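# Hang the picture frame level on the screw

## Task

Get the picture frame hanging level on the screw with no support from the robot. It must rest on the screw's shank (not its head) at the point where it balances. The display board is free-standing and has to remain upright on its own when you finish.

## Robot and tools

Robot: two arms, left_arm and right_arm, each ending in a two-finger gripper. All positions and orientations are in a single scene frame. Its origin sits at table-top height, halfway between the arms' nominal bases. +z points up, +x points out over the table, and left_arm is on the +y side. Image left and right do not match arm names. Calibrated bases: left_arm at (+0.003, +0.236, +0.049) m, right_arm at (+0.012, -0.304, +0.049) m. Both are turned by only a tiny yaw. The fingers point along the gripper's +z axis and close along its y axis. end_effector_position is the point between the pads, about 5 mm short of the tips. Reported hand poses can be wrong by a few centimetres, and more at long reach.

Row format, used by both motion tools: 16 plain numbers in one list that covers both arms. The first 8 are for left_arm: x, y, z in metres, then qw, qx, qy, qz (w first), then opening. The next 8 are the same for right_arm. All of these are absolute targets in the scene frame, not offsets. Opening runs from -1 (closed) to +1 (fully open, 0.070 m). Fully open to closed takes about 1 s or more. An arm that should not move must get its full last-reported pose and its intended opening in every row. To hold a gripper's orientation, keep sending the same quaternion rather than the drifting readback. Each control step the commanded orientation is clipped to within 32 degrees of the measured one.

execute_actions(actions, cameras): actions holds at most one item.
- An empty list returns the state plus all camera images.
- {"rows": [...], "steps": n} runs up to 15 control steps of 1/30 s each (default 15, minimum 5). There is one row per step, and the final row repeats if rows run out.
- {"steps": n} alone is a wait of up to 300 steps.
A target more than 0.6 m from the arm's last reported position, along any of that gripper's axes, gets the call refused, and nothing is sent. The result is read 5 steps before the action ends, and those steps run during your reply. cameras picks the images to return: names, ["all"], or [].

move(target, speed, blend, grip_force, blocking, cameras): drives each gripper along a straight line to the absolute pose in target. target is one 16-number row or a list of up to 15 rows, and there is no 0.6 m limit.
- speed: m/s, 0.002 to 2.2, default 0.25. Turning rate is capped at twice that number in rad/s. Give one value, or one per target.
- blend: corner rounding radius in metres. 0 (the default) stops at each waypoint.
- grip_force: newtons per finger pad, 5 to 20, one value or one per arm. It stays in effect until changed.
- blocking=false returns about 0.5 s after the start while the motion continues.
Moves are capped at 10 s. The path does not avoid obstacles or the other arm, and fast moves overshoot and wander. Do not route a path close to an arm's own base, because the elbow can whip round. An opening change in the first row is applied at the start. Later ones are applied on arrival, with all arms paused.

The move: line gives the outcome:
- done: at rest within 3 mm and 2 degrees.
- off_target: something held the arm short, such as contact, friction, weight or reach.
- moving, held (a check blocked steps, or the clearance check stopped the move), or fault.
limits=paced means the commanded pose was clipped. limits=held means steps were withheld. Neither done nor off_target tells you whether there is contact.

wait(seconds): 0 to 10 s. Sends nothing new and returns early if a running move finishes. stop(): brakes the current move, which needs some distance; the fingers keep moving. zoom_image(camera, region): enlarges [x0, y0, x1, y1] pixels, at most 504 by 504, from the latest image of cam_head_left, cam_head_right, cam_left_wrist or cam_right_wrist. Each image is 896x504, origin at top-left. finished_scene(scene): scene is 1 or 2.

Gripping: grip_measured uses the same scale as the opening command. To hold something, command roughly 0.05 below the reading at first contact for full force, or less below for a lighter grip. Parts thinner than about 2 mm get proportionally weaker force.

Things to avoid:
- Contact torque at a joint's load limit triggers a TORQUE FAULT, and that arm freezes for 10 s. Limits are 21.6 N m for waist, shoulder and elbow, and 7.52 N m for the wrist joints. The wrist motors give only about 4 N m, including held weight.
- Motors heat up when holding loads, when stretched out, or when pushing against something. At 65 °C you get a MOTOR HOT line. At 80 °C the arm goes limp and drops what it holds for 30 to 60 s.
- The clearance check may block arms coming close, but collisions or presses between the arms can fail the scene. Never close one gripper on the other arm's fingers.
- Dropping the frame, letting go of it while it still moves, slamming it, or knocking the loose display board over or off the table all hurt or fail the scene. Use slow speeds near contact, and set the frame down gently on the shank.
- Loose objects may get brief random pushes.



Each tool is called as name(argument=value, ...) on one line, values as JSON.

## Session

execute_actions(actions=[])

zoom_image(camera="cam_head_right", region=[390, 0, 530, 120])

zoom_image(camera="cam_head_left", region=[400, 0, 540, 120])

Scene clock: 0.00 s of 4500.00 s.
left_arm: end_effector_position=(+0.4202, +0.3387, +0.3327) grip_measured=+0.98 end_effector_quat_wxyz=(+0.569, -0.093, +0.773, -0.263) | right_arm: end_effector_position=(+0.0592, +0.1070, +0.2848) grip_measured=+0.98 end_effector_quat_wxyz=(-0.315, +0.854, -0.247, -0.332)
Joint positions: left_arm=[0.682 1.54 -1.063 -1.578 0.957 1.346 0.069] | right_arm=[1.098 1.584 -1.251 0.984 0.989 -1.935 0.069]
Joint torques (N m): no reading
Motor temperatures (°C): left_arm=[30 31 32 32 35 29] | right_arm=[29 30 33 34 38 31]
Hand target: left_arm +0.4202, +0.3387, +0.3327; +0.569, -0.093, +0.773, -0.263 | right_arm +0.0592, +0.1070, +0.2848; -0.315, +0.854, -0.247, -0.332
camera_calibration:
cam_left_wrist: T_world_to_cam=[[-0.13871, -0.85581, 0.49834, 0.18592], [-0.79869, -0.20085, -0.56723, 0.59291], [0.58554, -0.4767, -0.65567, 0.25523]] pos_world=[0.34989, 0.39987, 0.41101]
cam_right_wrist: T_world_to_cam=[[0.6599, 0.66425, 0.35114, -0.2095], [0.74849, -0.62191, -0.2302, 0.08147], [0.06547, 0.41474, -0.90758, 0.32853]] pos_world=[0.05576, 0.05357, 0.39049]

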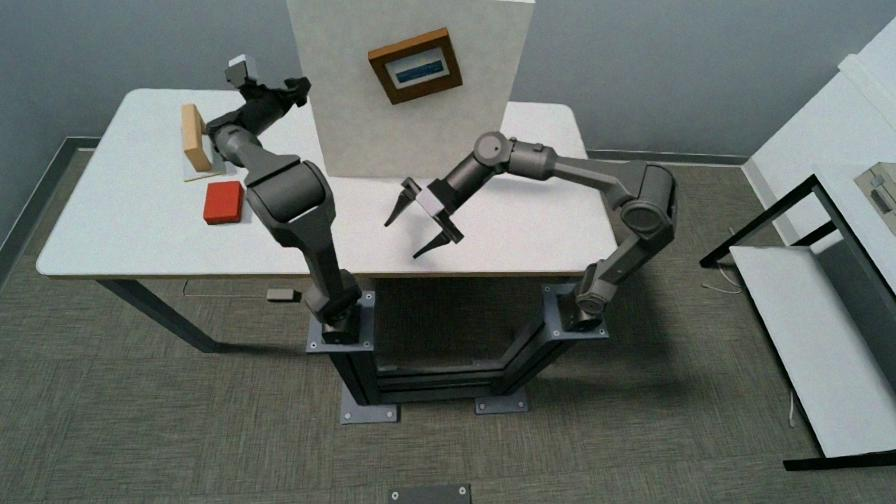

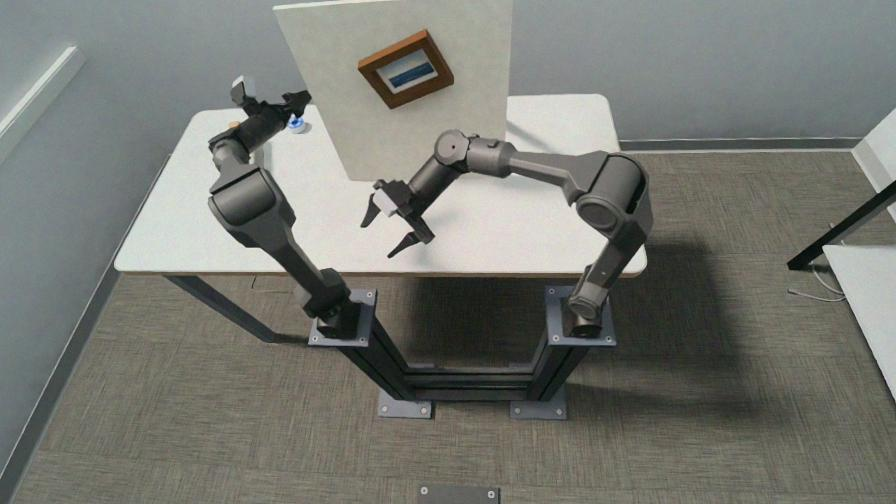

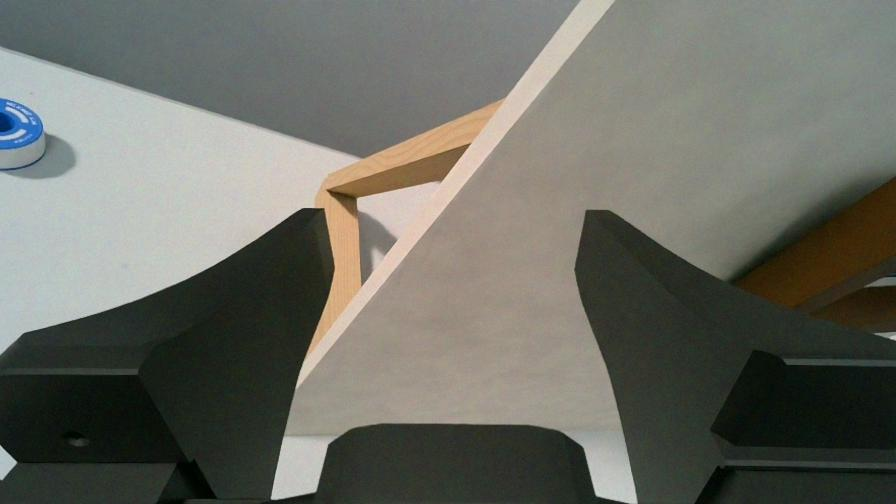

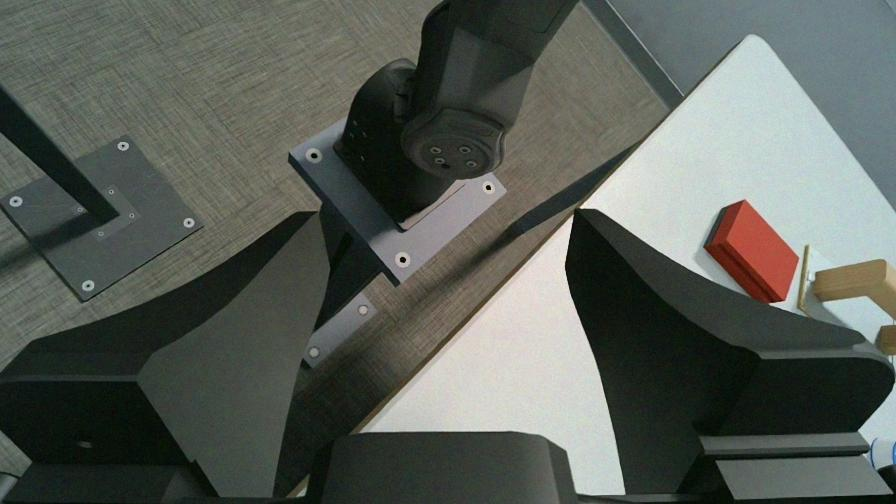

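Scaled by 3.600 from the camera's image (finer frame: 1280x720).

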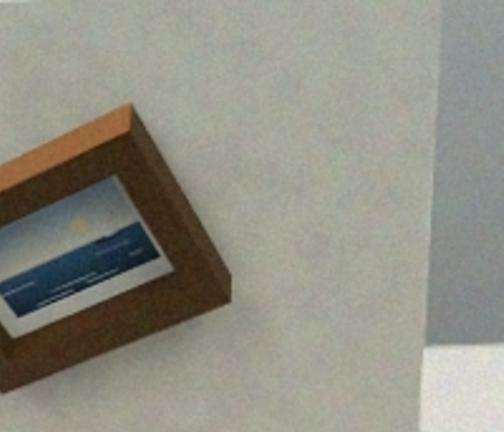

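Scaled by 3.600 from the camera's image (finer frame: 1280x720).

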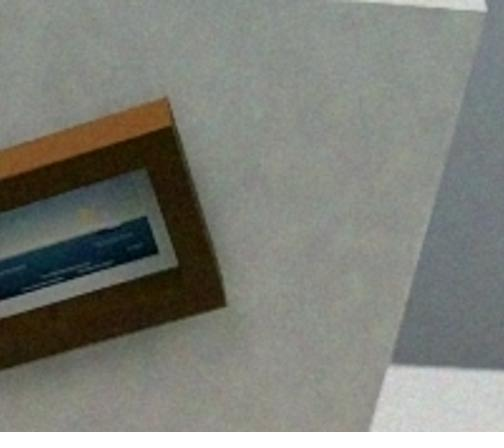

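zoom_image(camera="cam_head_right", region=[340, 15, 480, 125])

zoom_image(camera="cam_head_left", region=[350, 15, 490, 125])

zoom_image(camera="cam_head_right", region=[260, 0, 530, 200])

Scaled by 3.600 from the camera's image (finer frame: 1280x720).

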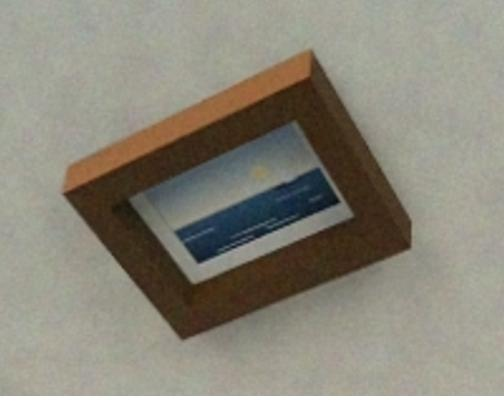

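Scaled by 3.600 from the camera's image (finer frame: 1280x720).

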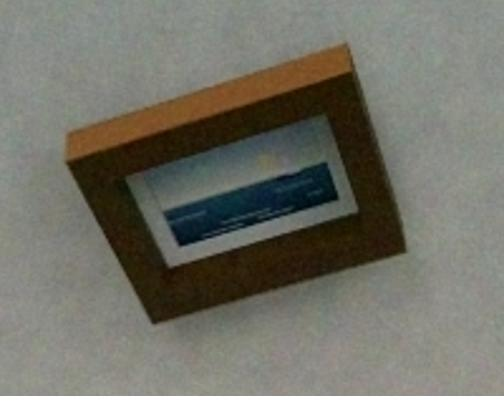

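Scaled by 1.867 from the camera's image (finer frame: 1280x720).

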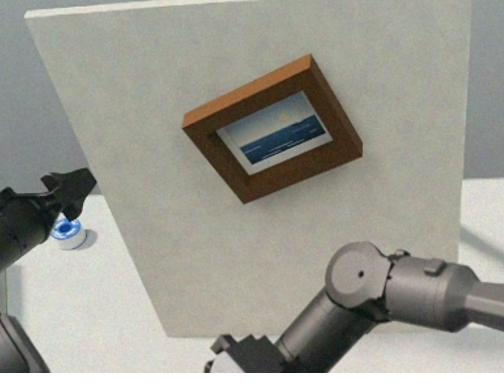

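move(target=[[0.40,0.33,0.345,0.569,-0.093,0.773,-0.263,0.2,0.25,-0.10,0.38,0.266,-0.127,0.954,0.046,1],[0.35,0.22,0.345,0.407,-0.568,0.383,-0.604,0.2,0.35,-0.33,0.40,0.305,0.320,0.665,0.603,1],[0.33,0.05,0.345,0.407,-0.568,0.383,-0.604,0.2,0.46,-0.35,0.40,0.305,0.320,0.665,0.603,1]], speed=0.3, blend=0.03, cameras=["all"])

Scene clock: 10.50 s of 4500.00 s.
left_arm: end_effector_position=(+0.3301, +0.0499, +0.3444) grip_measured=+0.20 end_effector_quat_wxyz=(-0.407, +0.568, -0.383, +0.604) | right_arm: end_effector_position=(+0.4602, -0.3500, +0.4002) grip_measured=+0.98 end_effector_quat_wxyz=(+0.308, +0.323, +0.663, +0.601)
Joint positions: left_arm=[-1.052 1.421 -0.724 -1.208 -1.194 -1.079 0.042] | right_arm=[-0.558 1.7 -1.419 1.547 1.216 -0.194 0.069]
Joint torques (N m): left_arm=[0.33 -5.08 -2.66 0.79 -0.71 0.09] | right_arm=[-0.37 -7.65 -3.57 0.89 -0.01 -0.21]
Hand target: left_arm +0.3300, +0.0500, +0.3450; -0.407, +0.568, -0.383, +0.604 | right_arm +0.4601, -0.3498, +0.4000; +0.308, +0.323, +0.664, +0.601
Off the commanded pose: left_arm 0.001 m, 0 deg | right_arm 0.000 m, 1 deg.
joint read past its limit (right arm) — joint 5 (wrist pitch), upper limit.
joint sent to its limit (right arm) — joint 5 (wrist pitch), upper limit.
Kept back: nothing.
move: done
cam_left_wrist: T_world_to_cam=[[-0.03284, 0.36404, 0.93081, -0.32429], [-0.57801, -0.76668, 0.27946, 0.13342], [0.81537, -0.52884, 0.23559, -0.20219]] pos_world=[0.23132, 0.11342, 0.3122]
cam_right_wrist: T_world_to_cam=[[-0.09004, -0.04468, -0.99494, 0.42458], [-0.96016, 0.26927, 0.0748, 0.49983], [0.26456, 0.96203, -0.06714, 0.36018]] pos_world=[0.42285, -0.46211, 0.40923]

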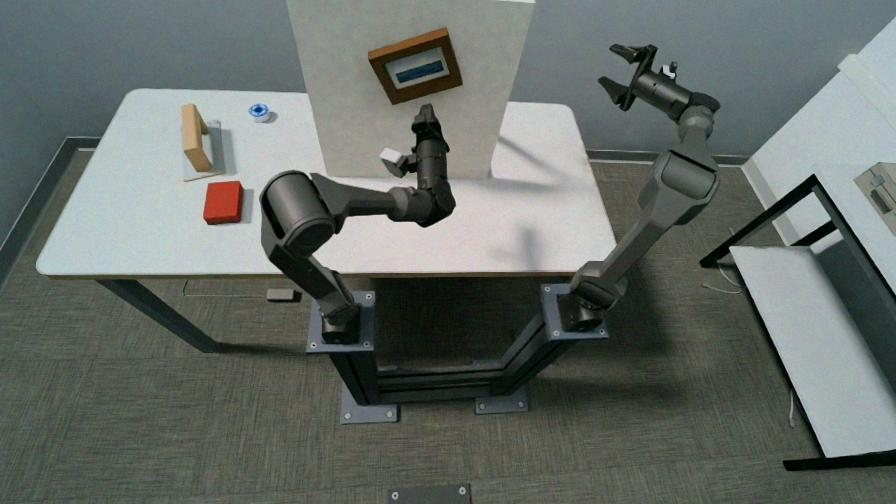

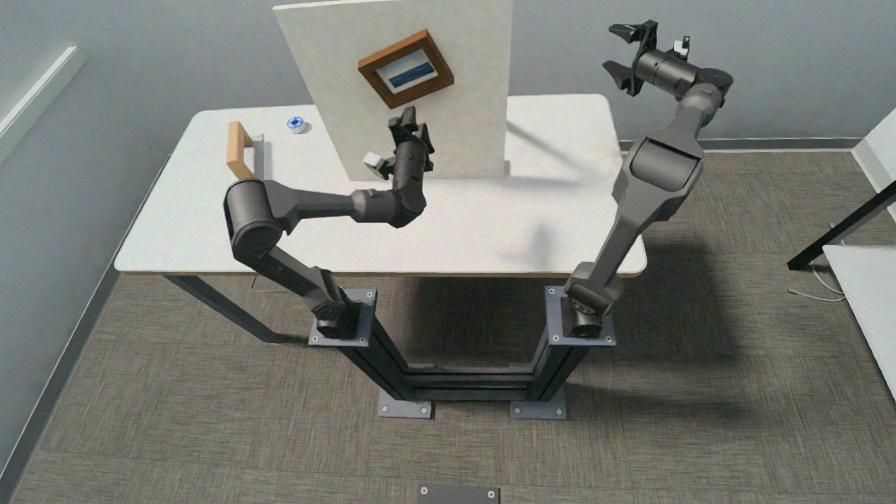

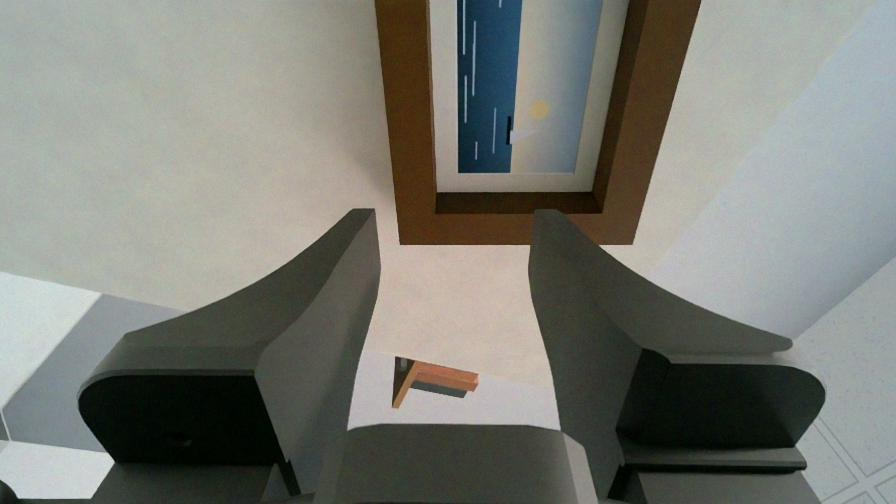

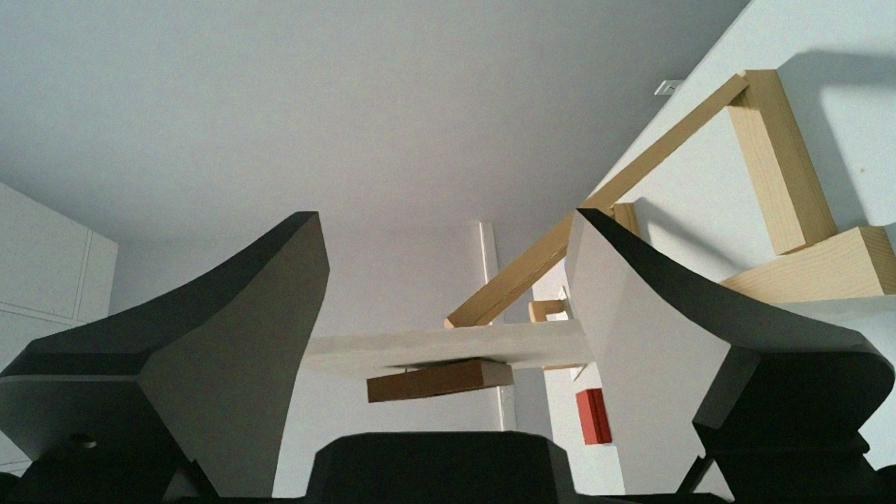

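move(target=[[0.345,0.063,0.319,0.407,-0.568,0.383,-0.604,0.2,0.46,-0.35,0.40,0.308,0.323,0.663,0.601,1],[0.41,0.063,0.320,0.407,-0.568,0.383,-0.604,0.2,0.46,-0.35,0.40,0.308,0.323,0.663,0.601,1]], speed=0.15, blend=0.005, cameras=["cam_left_wrist","cam_right_wrist"])

zoom_image(camera="cam_right_wrist", region=[340, 330, 540, 440])

Scene clock: 12.20 s of 4500.00 s.
left_arm: end_effector_position=(+0.4105, +0.0628, +0.3195) grip_measured=+0.20 end_effector_quat_wxyz=(-0.407, +0.568, -0.384, +0.604) | right_arm: end_effector_position=(+0.4602, -0.3500, +0.3999) grip_measured=+0.98 end_effector_quat_wxyz=(+0.308, +0.323, +0.663, +0.601)
Joint positions: left_arm=[-0.746 1.608 -0.814 -0.919 -1.029 -1.304 0.042] | right_arm=[-0.558 1.7 -1.418 1.549 1.216 -0.196 0.069]
Joint torques (N m): left_arm=[-0.53 -6.65 -2.04 0.32 -1.31 0.02] | right_arm=[-0.44 -7.61 -3.6 1.07 0 -0.18]
Hand target: left_arm +0.4100, +0.0630, +0.3200; -0.407, +0.568, -0.383, +0.604 | right_arm +0.4600, -0.3500, +0.4000; +0.308, +0.323, +0.663, +0.601
Off the commanded pose: left_arm 0.001 m, 0 deg | right_arm 0.000 m, 0 deg.
joint at its limit (right arm) — joint 5 (wrist pitch), upper limit.
Kept back: nothing.
move: done
cam_left_wrist: T_world_to_cam=[[-0.03253, 0.36386, 0.93088, -0.3034], [-0.57838, -0.76644, 0.27937, 0.19689], [0.81512, -0.52931, 0.23538, -0.25483]] pos_world=[0.31172, 0.12642, 0.2874]
cam_right_wrist: T_world_to_cam=[[-0.08949, -0.04358, -0.99503, 0.4245], [-0.96016, 0.26932, 0.07456, 0.49998], [0.26474, 0.96206, -0.06595, 0.3596]] pos_world=[0.42285, -0.46211, 0.40883]

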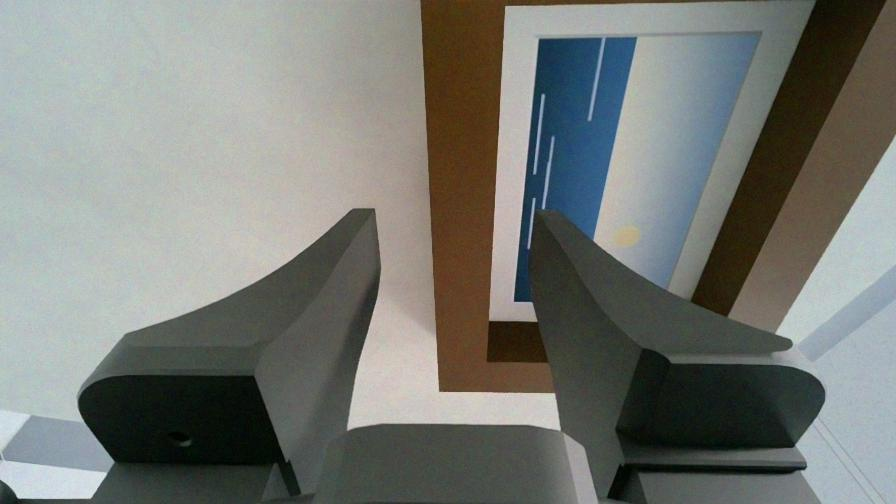

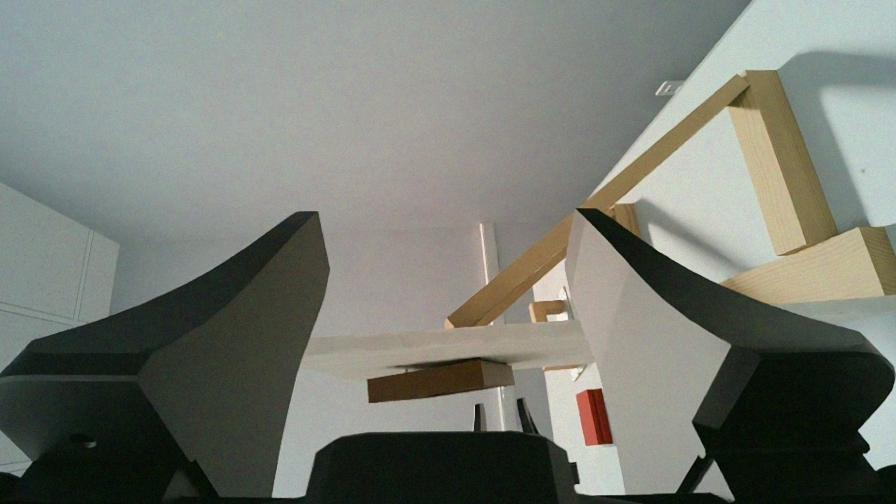

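Scaled by 2.520 from the camera's image (finer frame: 1280x720).

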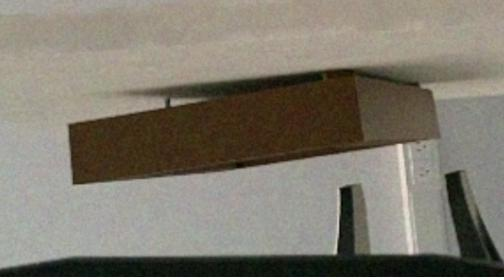

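move(target=[[0.432,0.0645,0.3247,0.407,-0.568,0.383,-0.604,0.2,0.46,-0.35,0.40,0.308,0.323,0.663,0.601,1]], speed=0.08, cameras=["cam_left_wrist","cam_right_wrist"])

zoom_image(camera="cam_right_wrist", region=[340, 330, 540, 440])

Scene clock: 13.20 s of 4500.00 s.
left_arm: end_effector_position=(+0.4323, +0.0646, +0.3252) grip_measured=+0.20 end_effector_quat_wxyz=(-0.407, +0.568, -0.383, +0.604) | right_arm: end_effector_position=(+0.4602, -0.3500, +0.3999) grip_measured=+0.98 end_effector_quat_wxyz=(+0.308, +0.323, +0.663, +0.601)
Joint positions: left_arm=[-0.686 1.645 -0.886 -0.879 -0.972 -1.307 0.042] | right_arm=[-0.558 1.7 -1.418 1.549 1.216 -0.196 0.069]
Joint torques (N m): left_arm=[-0.76 -5.73 -2.11 0.37 -1.28 -0.17] | right_arm=[-0.36 -7.56 -3.66 1.07 0.01 -0.16]
Hand target: left_arm +0.4320, +0.0645, +0.3247; -0.407, +0.568, -0.383, +0.604 | right_arm +0.4600, -0.3500, +0.4000; +0.308, +0.323, +0.663, +0.601
Off the commanded pose: left_arm 0.001 m, 0 deg | right_arm 0.000 m, 0 deg.
joint at its limit (right arm) — joint 5 (wrist pitch), upper limit.
Kept back: nothing.
move: done
cam_left_wrist: T_world_to_cam=[[-0.03443, 0.36486, 0.93042, -0.30779], [-0.57861, -0.76636, 0.27911, 0.20941], [0.81488, -0.52875, 0.2375, -0.2736]] pos_world=[0.33352, 0.12812, 0.2929]
cam_right_wrist: T_world_to_cam=[[-0.08949, -0.04358, -0.99503, 0.4245], [-0.96016, 0.26932, 0.07456, 0.49998], [0.26474, 0.96206, -0.06595, 0.3596]] pos_world=[0.42285, -0.46211, 0.40883]

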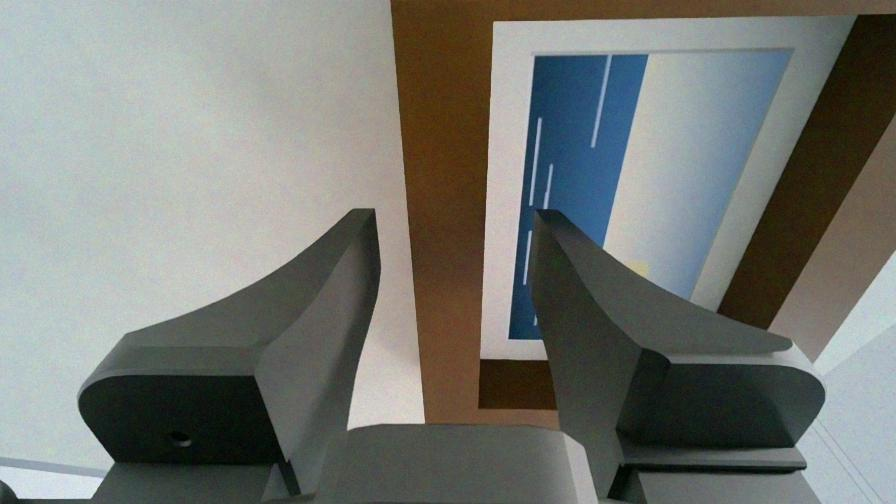

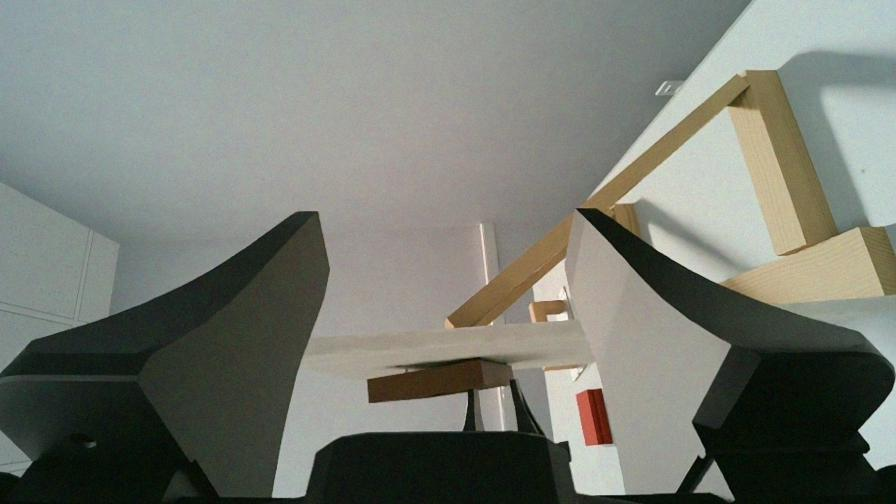

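Scaled by 2.520 from the camera's image (finer frame: 1280x720).

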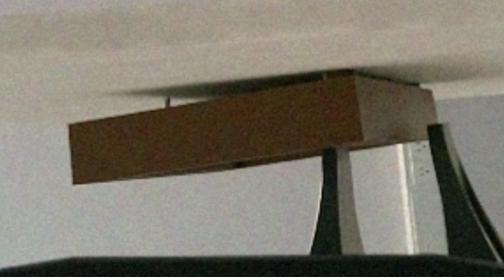

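move(target=[[0.445,0.064,0.3235,0.407,-0.568,0.383,-0.604,0.2,0.46,-0.35,0.40,0.308,0.323,0.663,0.601,1]], speed=0.05, cameras=["cam_left_wrist","cam_right_wrist"])

zoom_image(camera="cam_right_wrist", region=[340, 330, 540, 440])

Scene clock: 13.97 s of 4500.00 s.
left_arm: end_effector_position=(+0.4452, +0.0638, +0.3232) grip_measured=+0.20 end_effector_quat_wxyz=(-0.407, +0.568, -0.383, +0.604) | right_arm: end_effector_position=(+0.4602, -0.3500, +0.3999) grip_measured=+0.98 end_effector_quat_wxyz=(+0.308, +0.323, +0.663, +0.601)
Joint positions: left_arm=[-0.659 1.681 -0.925 -0.854 -0.953 -1.32 0.042] | right_arm=[-0.558 1.7 -1.418 1.549 1.216 -0.196 0.069]
Joint torques (N m): left_arm=[-0.13 -6.62 -2.38 0.39 -1.1 -0.03] | right_arm=[-0.33 -7.57 -3.67 1.07 0.02 -0.14]
Hand target: left_arm +0.4450, +0.0640, +0.3235; -0.407, +0.568, -0.383, +0.604 | right_arm +0.4600, -0.3500, +0.4000; +0.308, +0.323, +0.663, +0.601
Off the commanded pose: left_arm 0.000 m, 0 deg | right_arm 0.000 m, 0 deg.
joint at its limit (right arm) — joint 5 (wrist pitch), upper limit.
Kept back: nothing.
move: done
cam_left_wrist: T_world_to_cam=[[-0.03304, 0.36415, 0.93075, -0.3058], [-0.57854, -0.76635, 0.27929, 0.2168], [0.81498, -0.52925, 0.236, -0.28357]] pos_world=[0.34642, 0.12742, 0.291]
cam_right_wrist: T_world_to_cam=[[-0.08949, -0.04358, -0.99503, 0.4245], [-0.96016, 0.26932, 0.07456, 0.49998], [0.26474, 0.96206, -0.06595, 0.3596]] pos_world=[0.42285, -0.46211, 0.40883]

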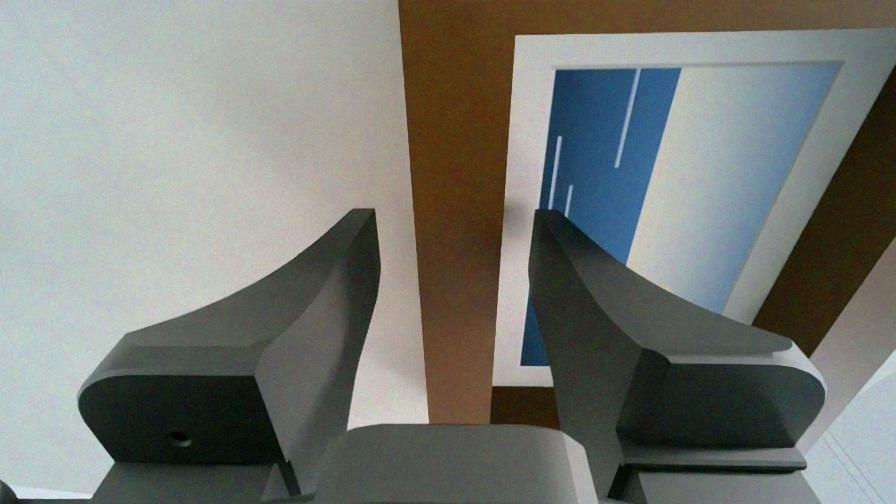

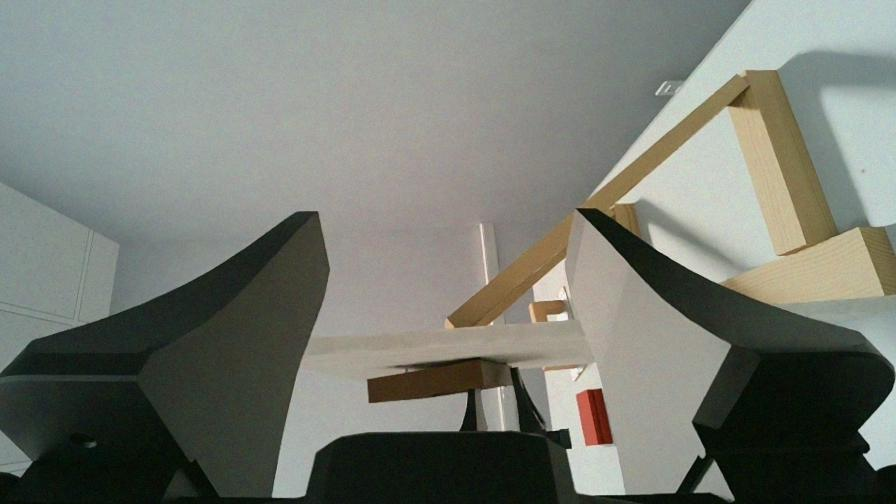

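Scaled by 2.520 from the camera's image (finer frame: 1280x720).

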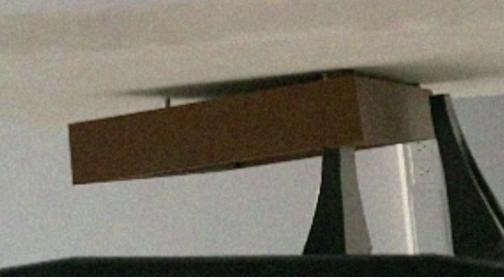

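move(target=[[0.445,0.064,0.3235,0.407,-0.568,0.383,-0.604,-0.6,0.46,-0.35,0.40,0.308,0.323,0.663,0.601,1]], speed=0.05, grip_force=10)

move(target=[[0.445,0.064,0.3345,0.407,-0.568,0.383,-0.604,-0.6,0.46,-0.35,0.40,0.308,0.323,0.663,0.601,1]], speed=0.05, cameras=["cam_right_wrist","cam_left_wrist"])

zoom_image(camera="cam_right_wrist", region=[340, 330, 540, 440])

Scene clock: 14.83 s of 4500.00 s.
left_arm: end_effector_position=(+0.4450, +0.0644, +0.3242) grip_measured=-0.45 end_effector_quat_wxyz=(-0.408, +0.568, -0.382, +0.604) | right_arm: end_effector_position=(+0.4602, -0.3500, +0.3999) grip_measured=+0.98 end_effector_quat_wxyz=(+0.308, +0.323, +0.663, +0.601)
Joint positions: left_arm=[-0.659 1.68 -0.925 -0.855 -0.955 -1.32 0.019] | right_arm=[-0.558 1.7 -1.418 1.549 1.216 -0.196 0.069]
Joint torques (N m): left_arm=[-0.83 -6.39 -1.78 0.66 -0.32 0.14] | right_arm=[-0.3 -7.56 -3.76 1.07 0.03 -0.11]
Hand target: left_arm +0.4450, +0.0640, +0.3235; -0.407, +0.568, -0.383, +0.604 | right_arm +0.4600, -0.3500, +0.4000; +0.308, +0.323, +0.663, +0.601
Off the commanded pose: left_arm 0.001 m, 0 deg | right_arm 0.000 m, 0 deg.
joint at its limit (right arm) — joint 5 (wrist pitch), upper limit.
Kept back: nothing.
grip_force (N): 10, 10
move: done

Scene clock: 15.33 s of 4500.00 s.
left_arm: end_effector_position=(+0.4451, +0.0638, +0.3337) grip_measured=-0.45 end_effector_quat_wxyz=(-0.407, +0.568, -0.385, +0.603) | right_arm: end_effector_position=(+0.4602, -0.3500, +0.3999) grip_measured=+0.98 end_effector_quat_wxyz=(+0.308, +0.323, +0.663, +0.601)
Joint positions: left_arm=[-0.659 1.659 -0.947 -0.88 -0.923 -1.276 0.019] | right_arm=[-0.558 1.7 -1.418 1.549 1.216 -0.196 0.069]
Joint torques (N m): left_arm=[0.04 -8.06 -4.11 0.58 -1.76 -0.05] | right_arm=[-0.3 -7.58 -3.79 1.07 0.02 -0.09]
Hand target: left_arm +0.4450, +0.0640, +0.3345; -0.407, +0.568, -0.383, +0.604 | right_arm +0.4600, -0.3500, +0.4000; +0.308, +0.323, +0.663, +0.601
Off the commanded pose: left_arm 0.001 m, 0 deg | right_arm 0.000 m, 0 deg.
joint at its limit (right arm) — joint 5 (wrist pitch), upper limit.
Kept back: nothing.
grip_force (N): 10, 10
move: done
cam_left_wrist: T_world_to_cam=[[-0.03129, 0.36194, 0.93168, -0.3165], [-0.57851, -0.76669, 0.27842, 0.21409], [0.81508, -0.53027, 0.23337, -0.28509]] pos_world=[0.34632, 0.12752, 0.3018]
cam_right_wrist: T_world_to_cam=[[-0.08949, -0.04358, -0.99503, 0.4245], [-0.96016, 0.26932, 0.07456, 0.49998], [0.26474, 0.96206, -0.06595, 0.3596]] pos_world=[0.42285, -0.46211, 0.40883]
Images, in order (width x height): cam_left_wrist 896x504, cam_right_wrist 896x504.

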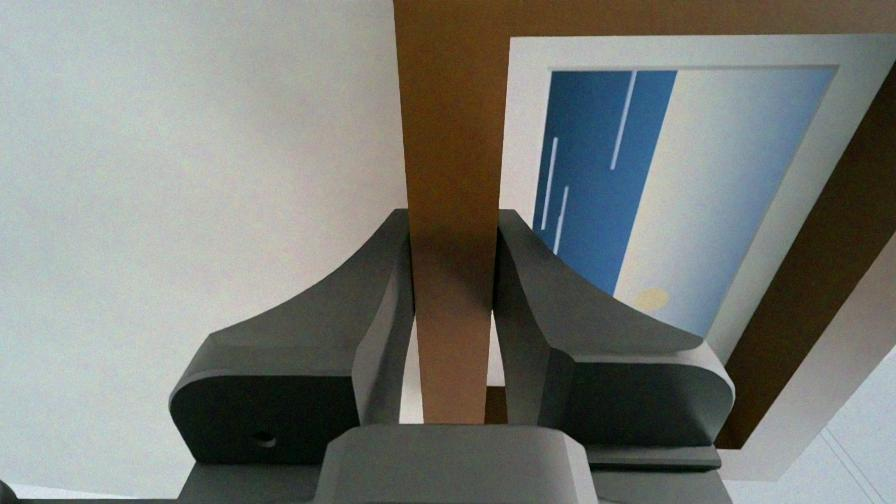

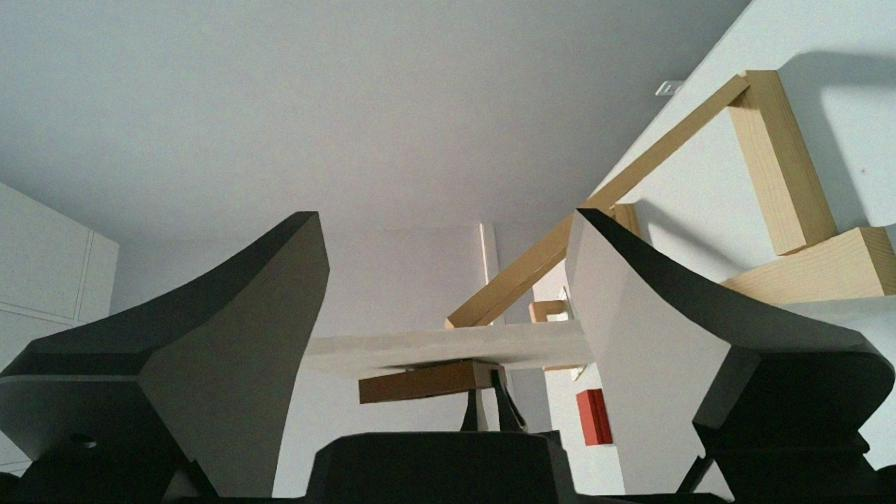

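Scaled by 2.520 from the camera's image (finer frame: 1280x720).

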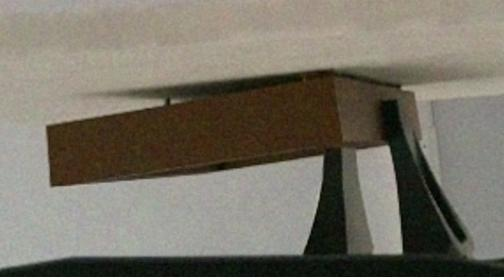

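move(target=[[0.41,0.064,0.3345,0.407,-0.568,0.383,-0.604,-0.6,0.46,-0.35,0.40,0.308,0.323,0.663,0.601,1]], speed=0.06, cameras=["cam_right_wrist"])

zoom_image(camera="cam_right_wrist", region=[340, 330, 540, 440])

Scene clock: 16.40 s of 4500.00 s.
left_arm: end_effector_position=(+0.4096, +0.0640, +0.3347) grip_measured=-0.45 end_effector_quat_wxyz=(-0.407, +0.568, -0.383, +0.604) | right_arm: end_effector_position=(+0.4602, -0.3500, +0.3999) grip_measured=+0.98 end_effector_quat_wxyz=(+0.308, +0.323, +0.663, +0.601)
Joint positions: left_arm=[-0.745 1.572 -0.841 -0.949 -0.992 -1.246 0.019] | right_arm=[-0.558 1.7 -1.418 1.549 1.216 -0.196 0.069]
Joint torques (N m): left_arm=[0.28 -6.42 -3.73 0.91 -1.33 0.01] | right_arm=[-0.22 -7.53 -3.89 1.08 0.04 -0.07]
Hand target: left_arm +0.4100, +0.0640, +0.3345; -0.407, +0.568, -0.383, +0.604 | right_arm +0.4600, -0.3500, +0.4000; +0.308, +0.323, +0.663, +0.601
Off the commanded pose: left_arm 0.000 m, 0 deg | right_arm 0.000 m, 0 deg.
joint at its limit (right arm) — joint 5 (wrist pitch), upper limit.
Kept back: nothing.
grip_force (N): 10, 10
move: done
cam_right_wrist: T_world_to_cam=[[-0.08949, -0.04358, -0.99503, 0.4245], [-0.96016, 0.26932, 0.07456, 0.49998], [0.26474, 0.96206, -0.06595, 0.3596]] pos_world=[0.42285, -0.46211, 0.40883]

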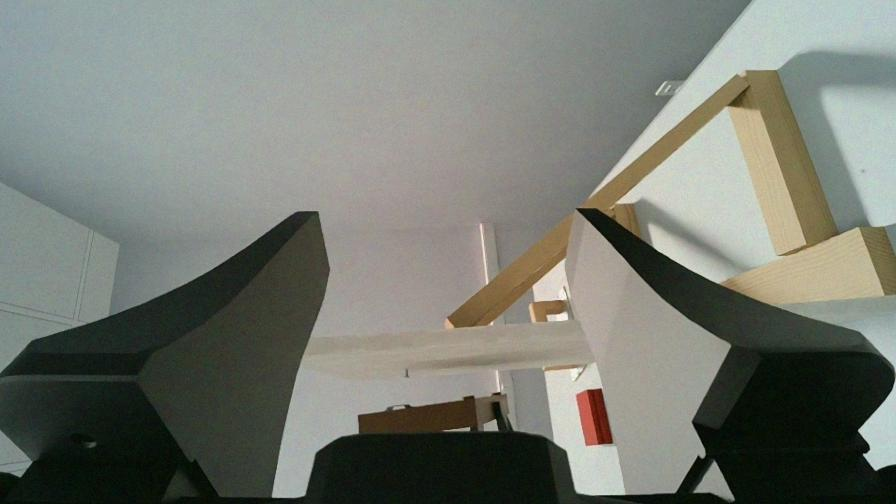

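Scaled by 2.520 from the camera's image (finer frame: 1280x720).

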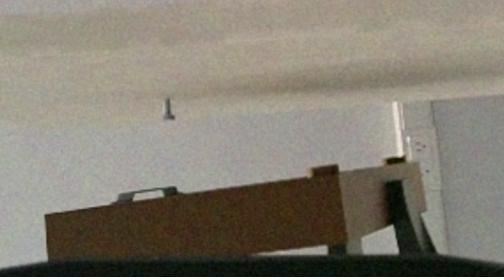

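move(target=[[0.32,0.064,0.36,0.515,-0.485,0.485,-0.515,-0.6,0.42,-0.33,0.40,0.308,0.323,0.663,0.601,1],[0.325,0.01,0.38,0.242,-0.242,0.664,-0.664,-0.6,0.35,-0.33,0.40,0.308,0.323,0.663,0.601,1]], speed=0.25, blend=0.02, cameras=["cam_right_wrist","cam_head_right"])

zoom_image(camera="cam_right_wrist", region=[330, 340, 580, 504])

Scene clock: 20.17 s of 4500.00 s.
left_arm: end_effector_position=(+0.3250, +0.0096, +0.3799) grip_measured=-0.45 end_effector_quat_wxyz=(+0.297, -0.255, +0.632, -0.668) | right_arm: end_effector_position=(+0.3504, -0.3296, +0.3998) grip_measured=+0.98 end_effector_quat_wxyz=(+0.351, +0.371, +0.648, +0.566)
Joint positions: left_arm=[-0.418 1.229 -0.704 0.631 -0.608 -2.101 0.019] | right_arm=[-0.71 1.239 -0.961 1.518 1.216 -0.197 0.069]
Joint torques (N m): left_arm=[0.12 -4.03 -3.54 -0.27 -1.73 0.03] | right_arm=[0.69 -2 -4.48 1.07 0.19 -0.11]
Hand target: left_arm +0.3249, +0.0097, +0.3798; +0.298, -0.255, +0.632, -0.668 | right_arm +0.3504, -0.3296, +0.4000; +0.350, +0.371, +0.648, +0.566
Off the commanded pose: left_arm 0.000 m, 8 deg | right_arm 0.001 m, 9 deg.
joint sent to its limit (left arm) — joint 6 (wrist roll), lower limit.
joint sent to its limit (right arm) — joint 5 (wrist pitch), upper limit.
Kept back: nothing.
grip_force (N): 10, 10
move: off_target (left_arm, right_arm)
cam_right_wrist: T_world_to_cam=[[-0.1108, -0.05619, -0.99225, 0.41764], [-0.90945, 0.40835, 0.07843, 0.41554], [0.40077, 0.9111, -0.09635, 0.31682]] pos_world=[0.29722, -0.43487, 0.41234]
Images, in order (width x height): cam_head_right 896x504, cam_right_wrist 896x504.

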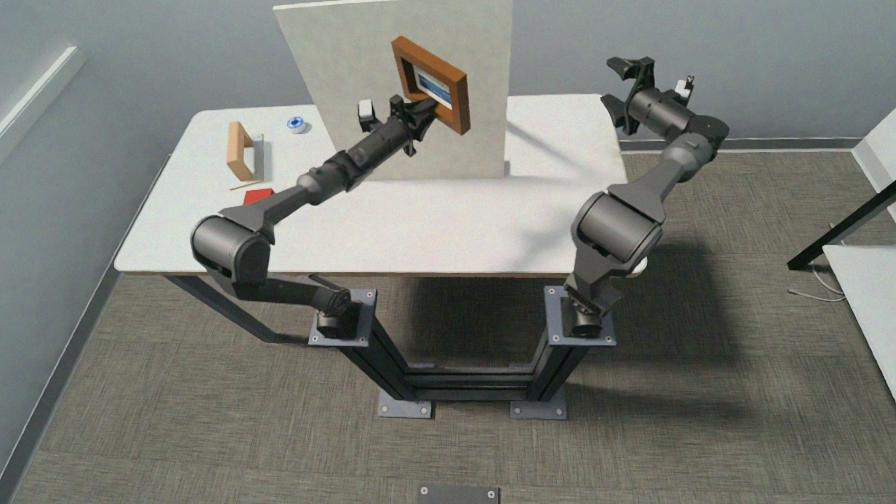

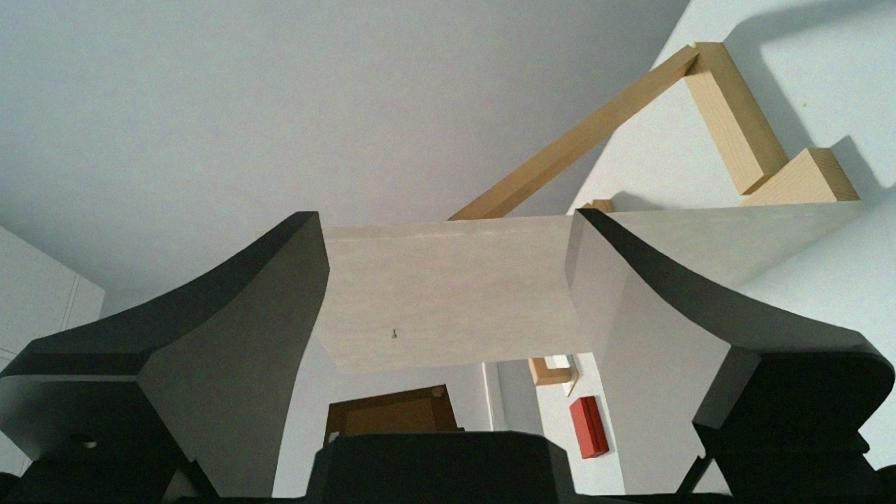

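Scaled by 2.016 from the camera's image (finer frame: 1280x720).

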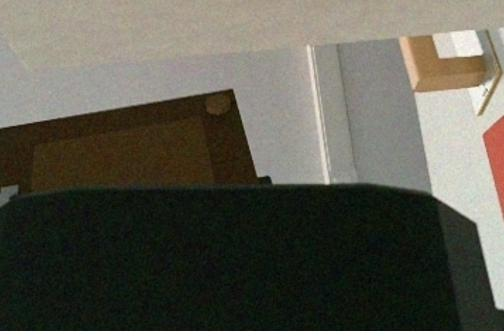

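move(target=[[0.335,0.01,0.35,0.297,-0.255,0.632,-0.668,-0.6,0.29,-0.33,0.42,0.351,0.371,0.648,0.566,1]], speed=0.25, cameras=["cam_right_wrist"])

zoom_image(camera="cam_right_wrist", region=[300, 270, 540, 450])

Scene clock: 21.13 s of 4500.00 s.
left_arm: end_effector_position=(+0.3351, +0.0099, +0.3488) grip_measured=-0.45 end_effector_quat_wxyz=(+0.296, -0.256, +0.633, -0.668) | right_arm: end_effector_position=(+0.2906, -0.3296, +0.4201) grip_measured=+0.98 end_effector_quat_wxyz=(+0.411, +0.429, +0.614, +0.520)
Joint positions: left_arm=[-0.393 1.317 -0.642 0.563 -0.743 -1.998 0.019] | right_arm=[-0.895 0.927 -0.858 1.434 1.216 0.006 0.069]
Joint torques (N m): left_arm=[-0.34 -5.82 -4.51 -0.22 -1.64 -0.1] | right_arm=[0.69 0.28 -3.77 0.97 0.01 -0.21]
Hand target: left_arm +0.3350, +0.0100, +0.3500; +0.297, -0.255, +0.632, -0.668 | right_arm +0.2907, -0.3295, +0.4199; +0.411, +0.429, +0.614, +0.520
Off the commanded pose: left_arm 0.001 m, 0 deg | right_arm 0.001 m, 12 deg.
joint sent to its limit (right arm) — joint 5 (wrist pitch), upper limit.
Kept back: nothing.
grip_force (N): 10, 10
move: off_target (right_arm)
cam_right_wrist: T_world_to_cam=[[-0.12022, -0.05739, -0.99109, 0.43302], [-0.80907, 0.58418, 0.06431, 0.39435], [0.57529, 0.80959, -0.11666, 0.26709]] pos_world=[0.21746, -0.42175, 0.43496]

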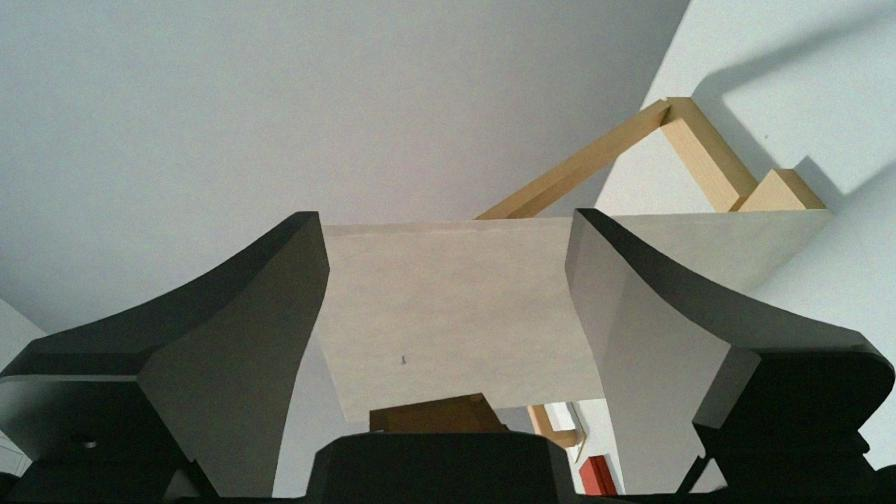

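Scaled by 2.100 from the camera's image (finer frame: 1280x720).

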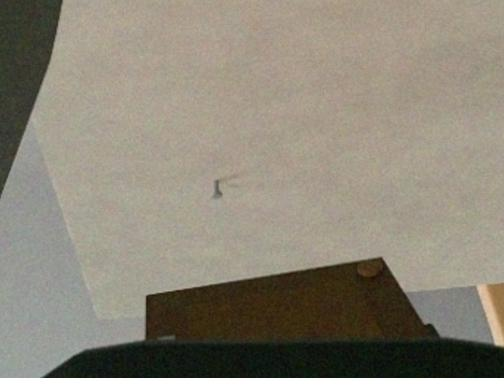

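execute_actions(actions=[], cameras=["cam_head_left","cam_head_right"])

zoom_image(camera="cam_head_left", region=[360, 10, 480, 110])

zoom_image(camera="cam_head_right", region=[350, 10, 470, 110])

Scene clock: 22.27 s of 4500.00 s.
left_arm: end_effector_position=(+0.3349, +0.0100, +0.3499) grip_measured=-0.45 end_effector_quat_wxyz=(+0.297, -0.255, +0.632, -0.668) | right_arm: end_effector_position=(+0.2906, -0.3294, +0.4201) grip_measured=+0.98 end_effector_quat_wxyz=(+0.411, +0.429, +0.614, +0.520)
Joint positions: left_arm=[-0.393 1.315 -0.643 0.563 -0.743 -1.998 0.019] | right_arm=[-0.894 0.927 -0.858 1.434 1.216 0.006 0.069]
Joint torques (N m): left_arm=[-0.99 -6.08 -4.27 -0.23 -1.63 -0.15] | right_arm=[0.67 0.29 -4.28 1.08 0.01 -0.21]
Motor temperatures (°C): left_arm=[30 31 32 32 35 29] | right_arm=[29 30 33 34 38 31]
Hand target: left_arm +0.3350, +0.0100, +0.3500; +0.297, -0.255, +0.632, -0.668 | right_arm +0.2907, -0.3295, +0.4199; +0.411, +0.429, +0.614, +0.520
Off the commanded pose: left_arm 0.000 m, 0 deg | right_arm 0.001 m, 12 deg.
Steps of this call (1-34: nothing new was sent). Readings (end_effector_position of left_arm | right_arm):
1: (+0.3351, +0.0099, +0.3488) | (+0.2906, -0.3296, +0.4201)
2: (+0.3352, +0.0099, +0.3492) | (+0.2906, -0.3296, +0.4201)
4: (+0.3351, +0.0099, +0.3496) | (+0.2906, -0.3296, +0.4201)
8: (+0.3351, +0.0099, +0.3496) | (+0.2906, -0.3294, +0.4201)
34: the state above
grip_force (N): 10, 10
Images, in order (width x height): cam_head_left 896x504, cam_head_right 896x504.

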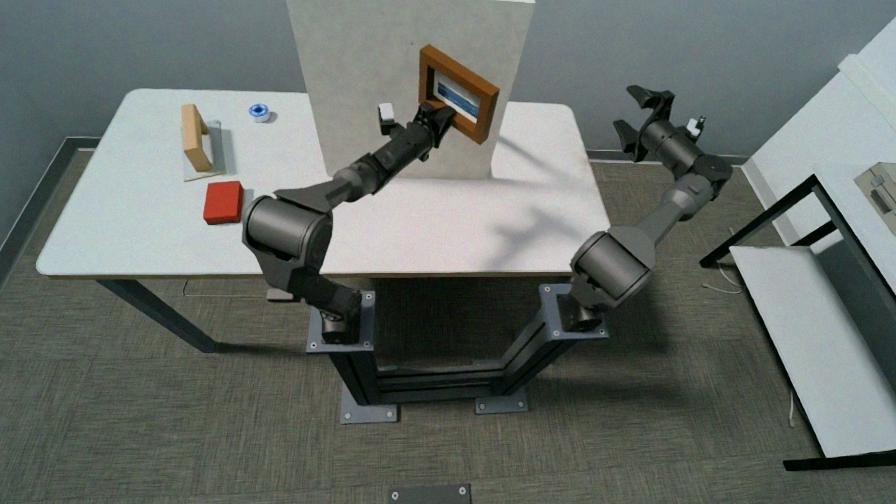

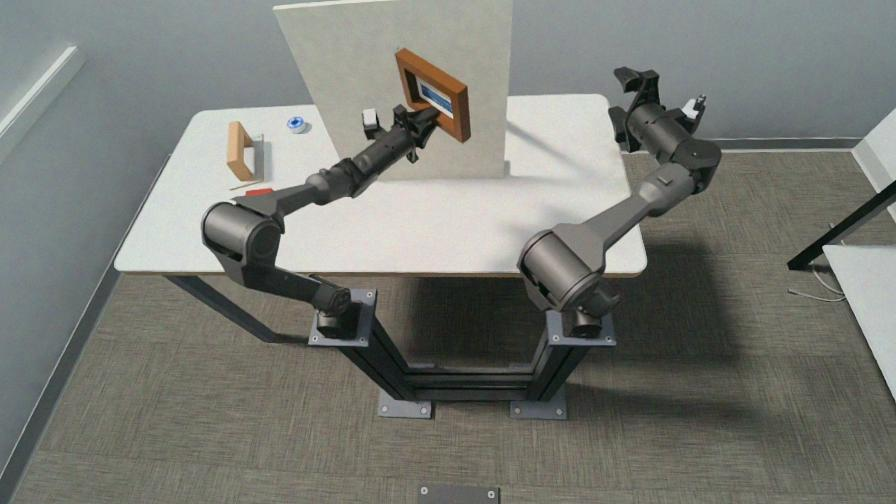

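Scaled by 4.200 from the camera's image (finer frame: 1280x720).

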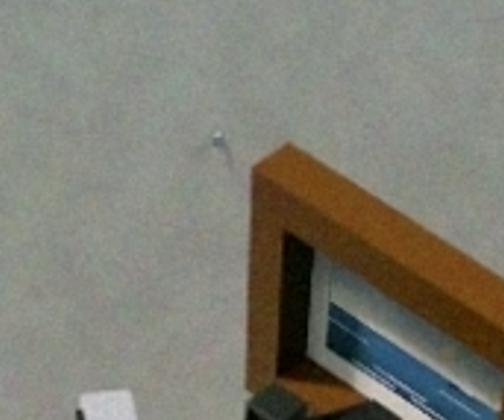

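Scaled by 4.200 from the camera's image (finer frame: 1280x720).

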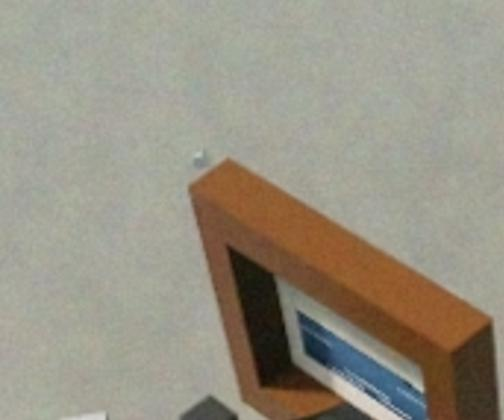

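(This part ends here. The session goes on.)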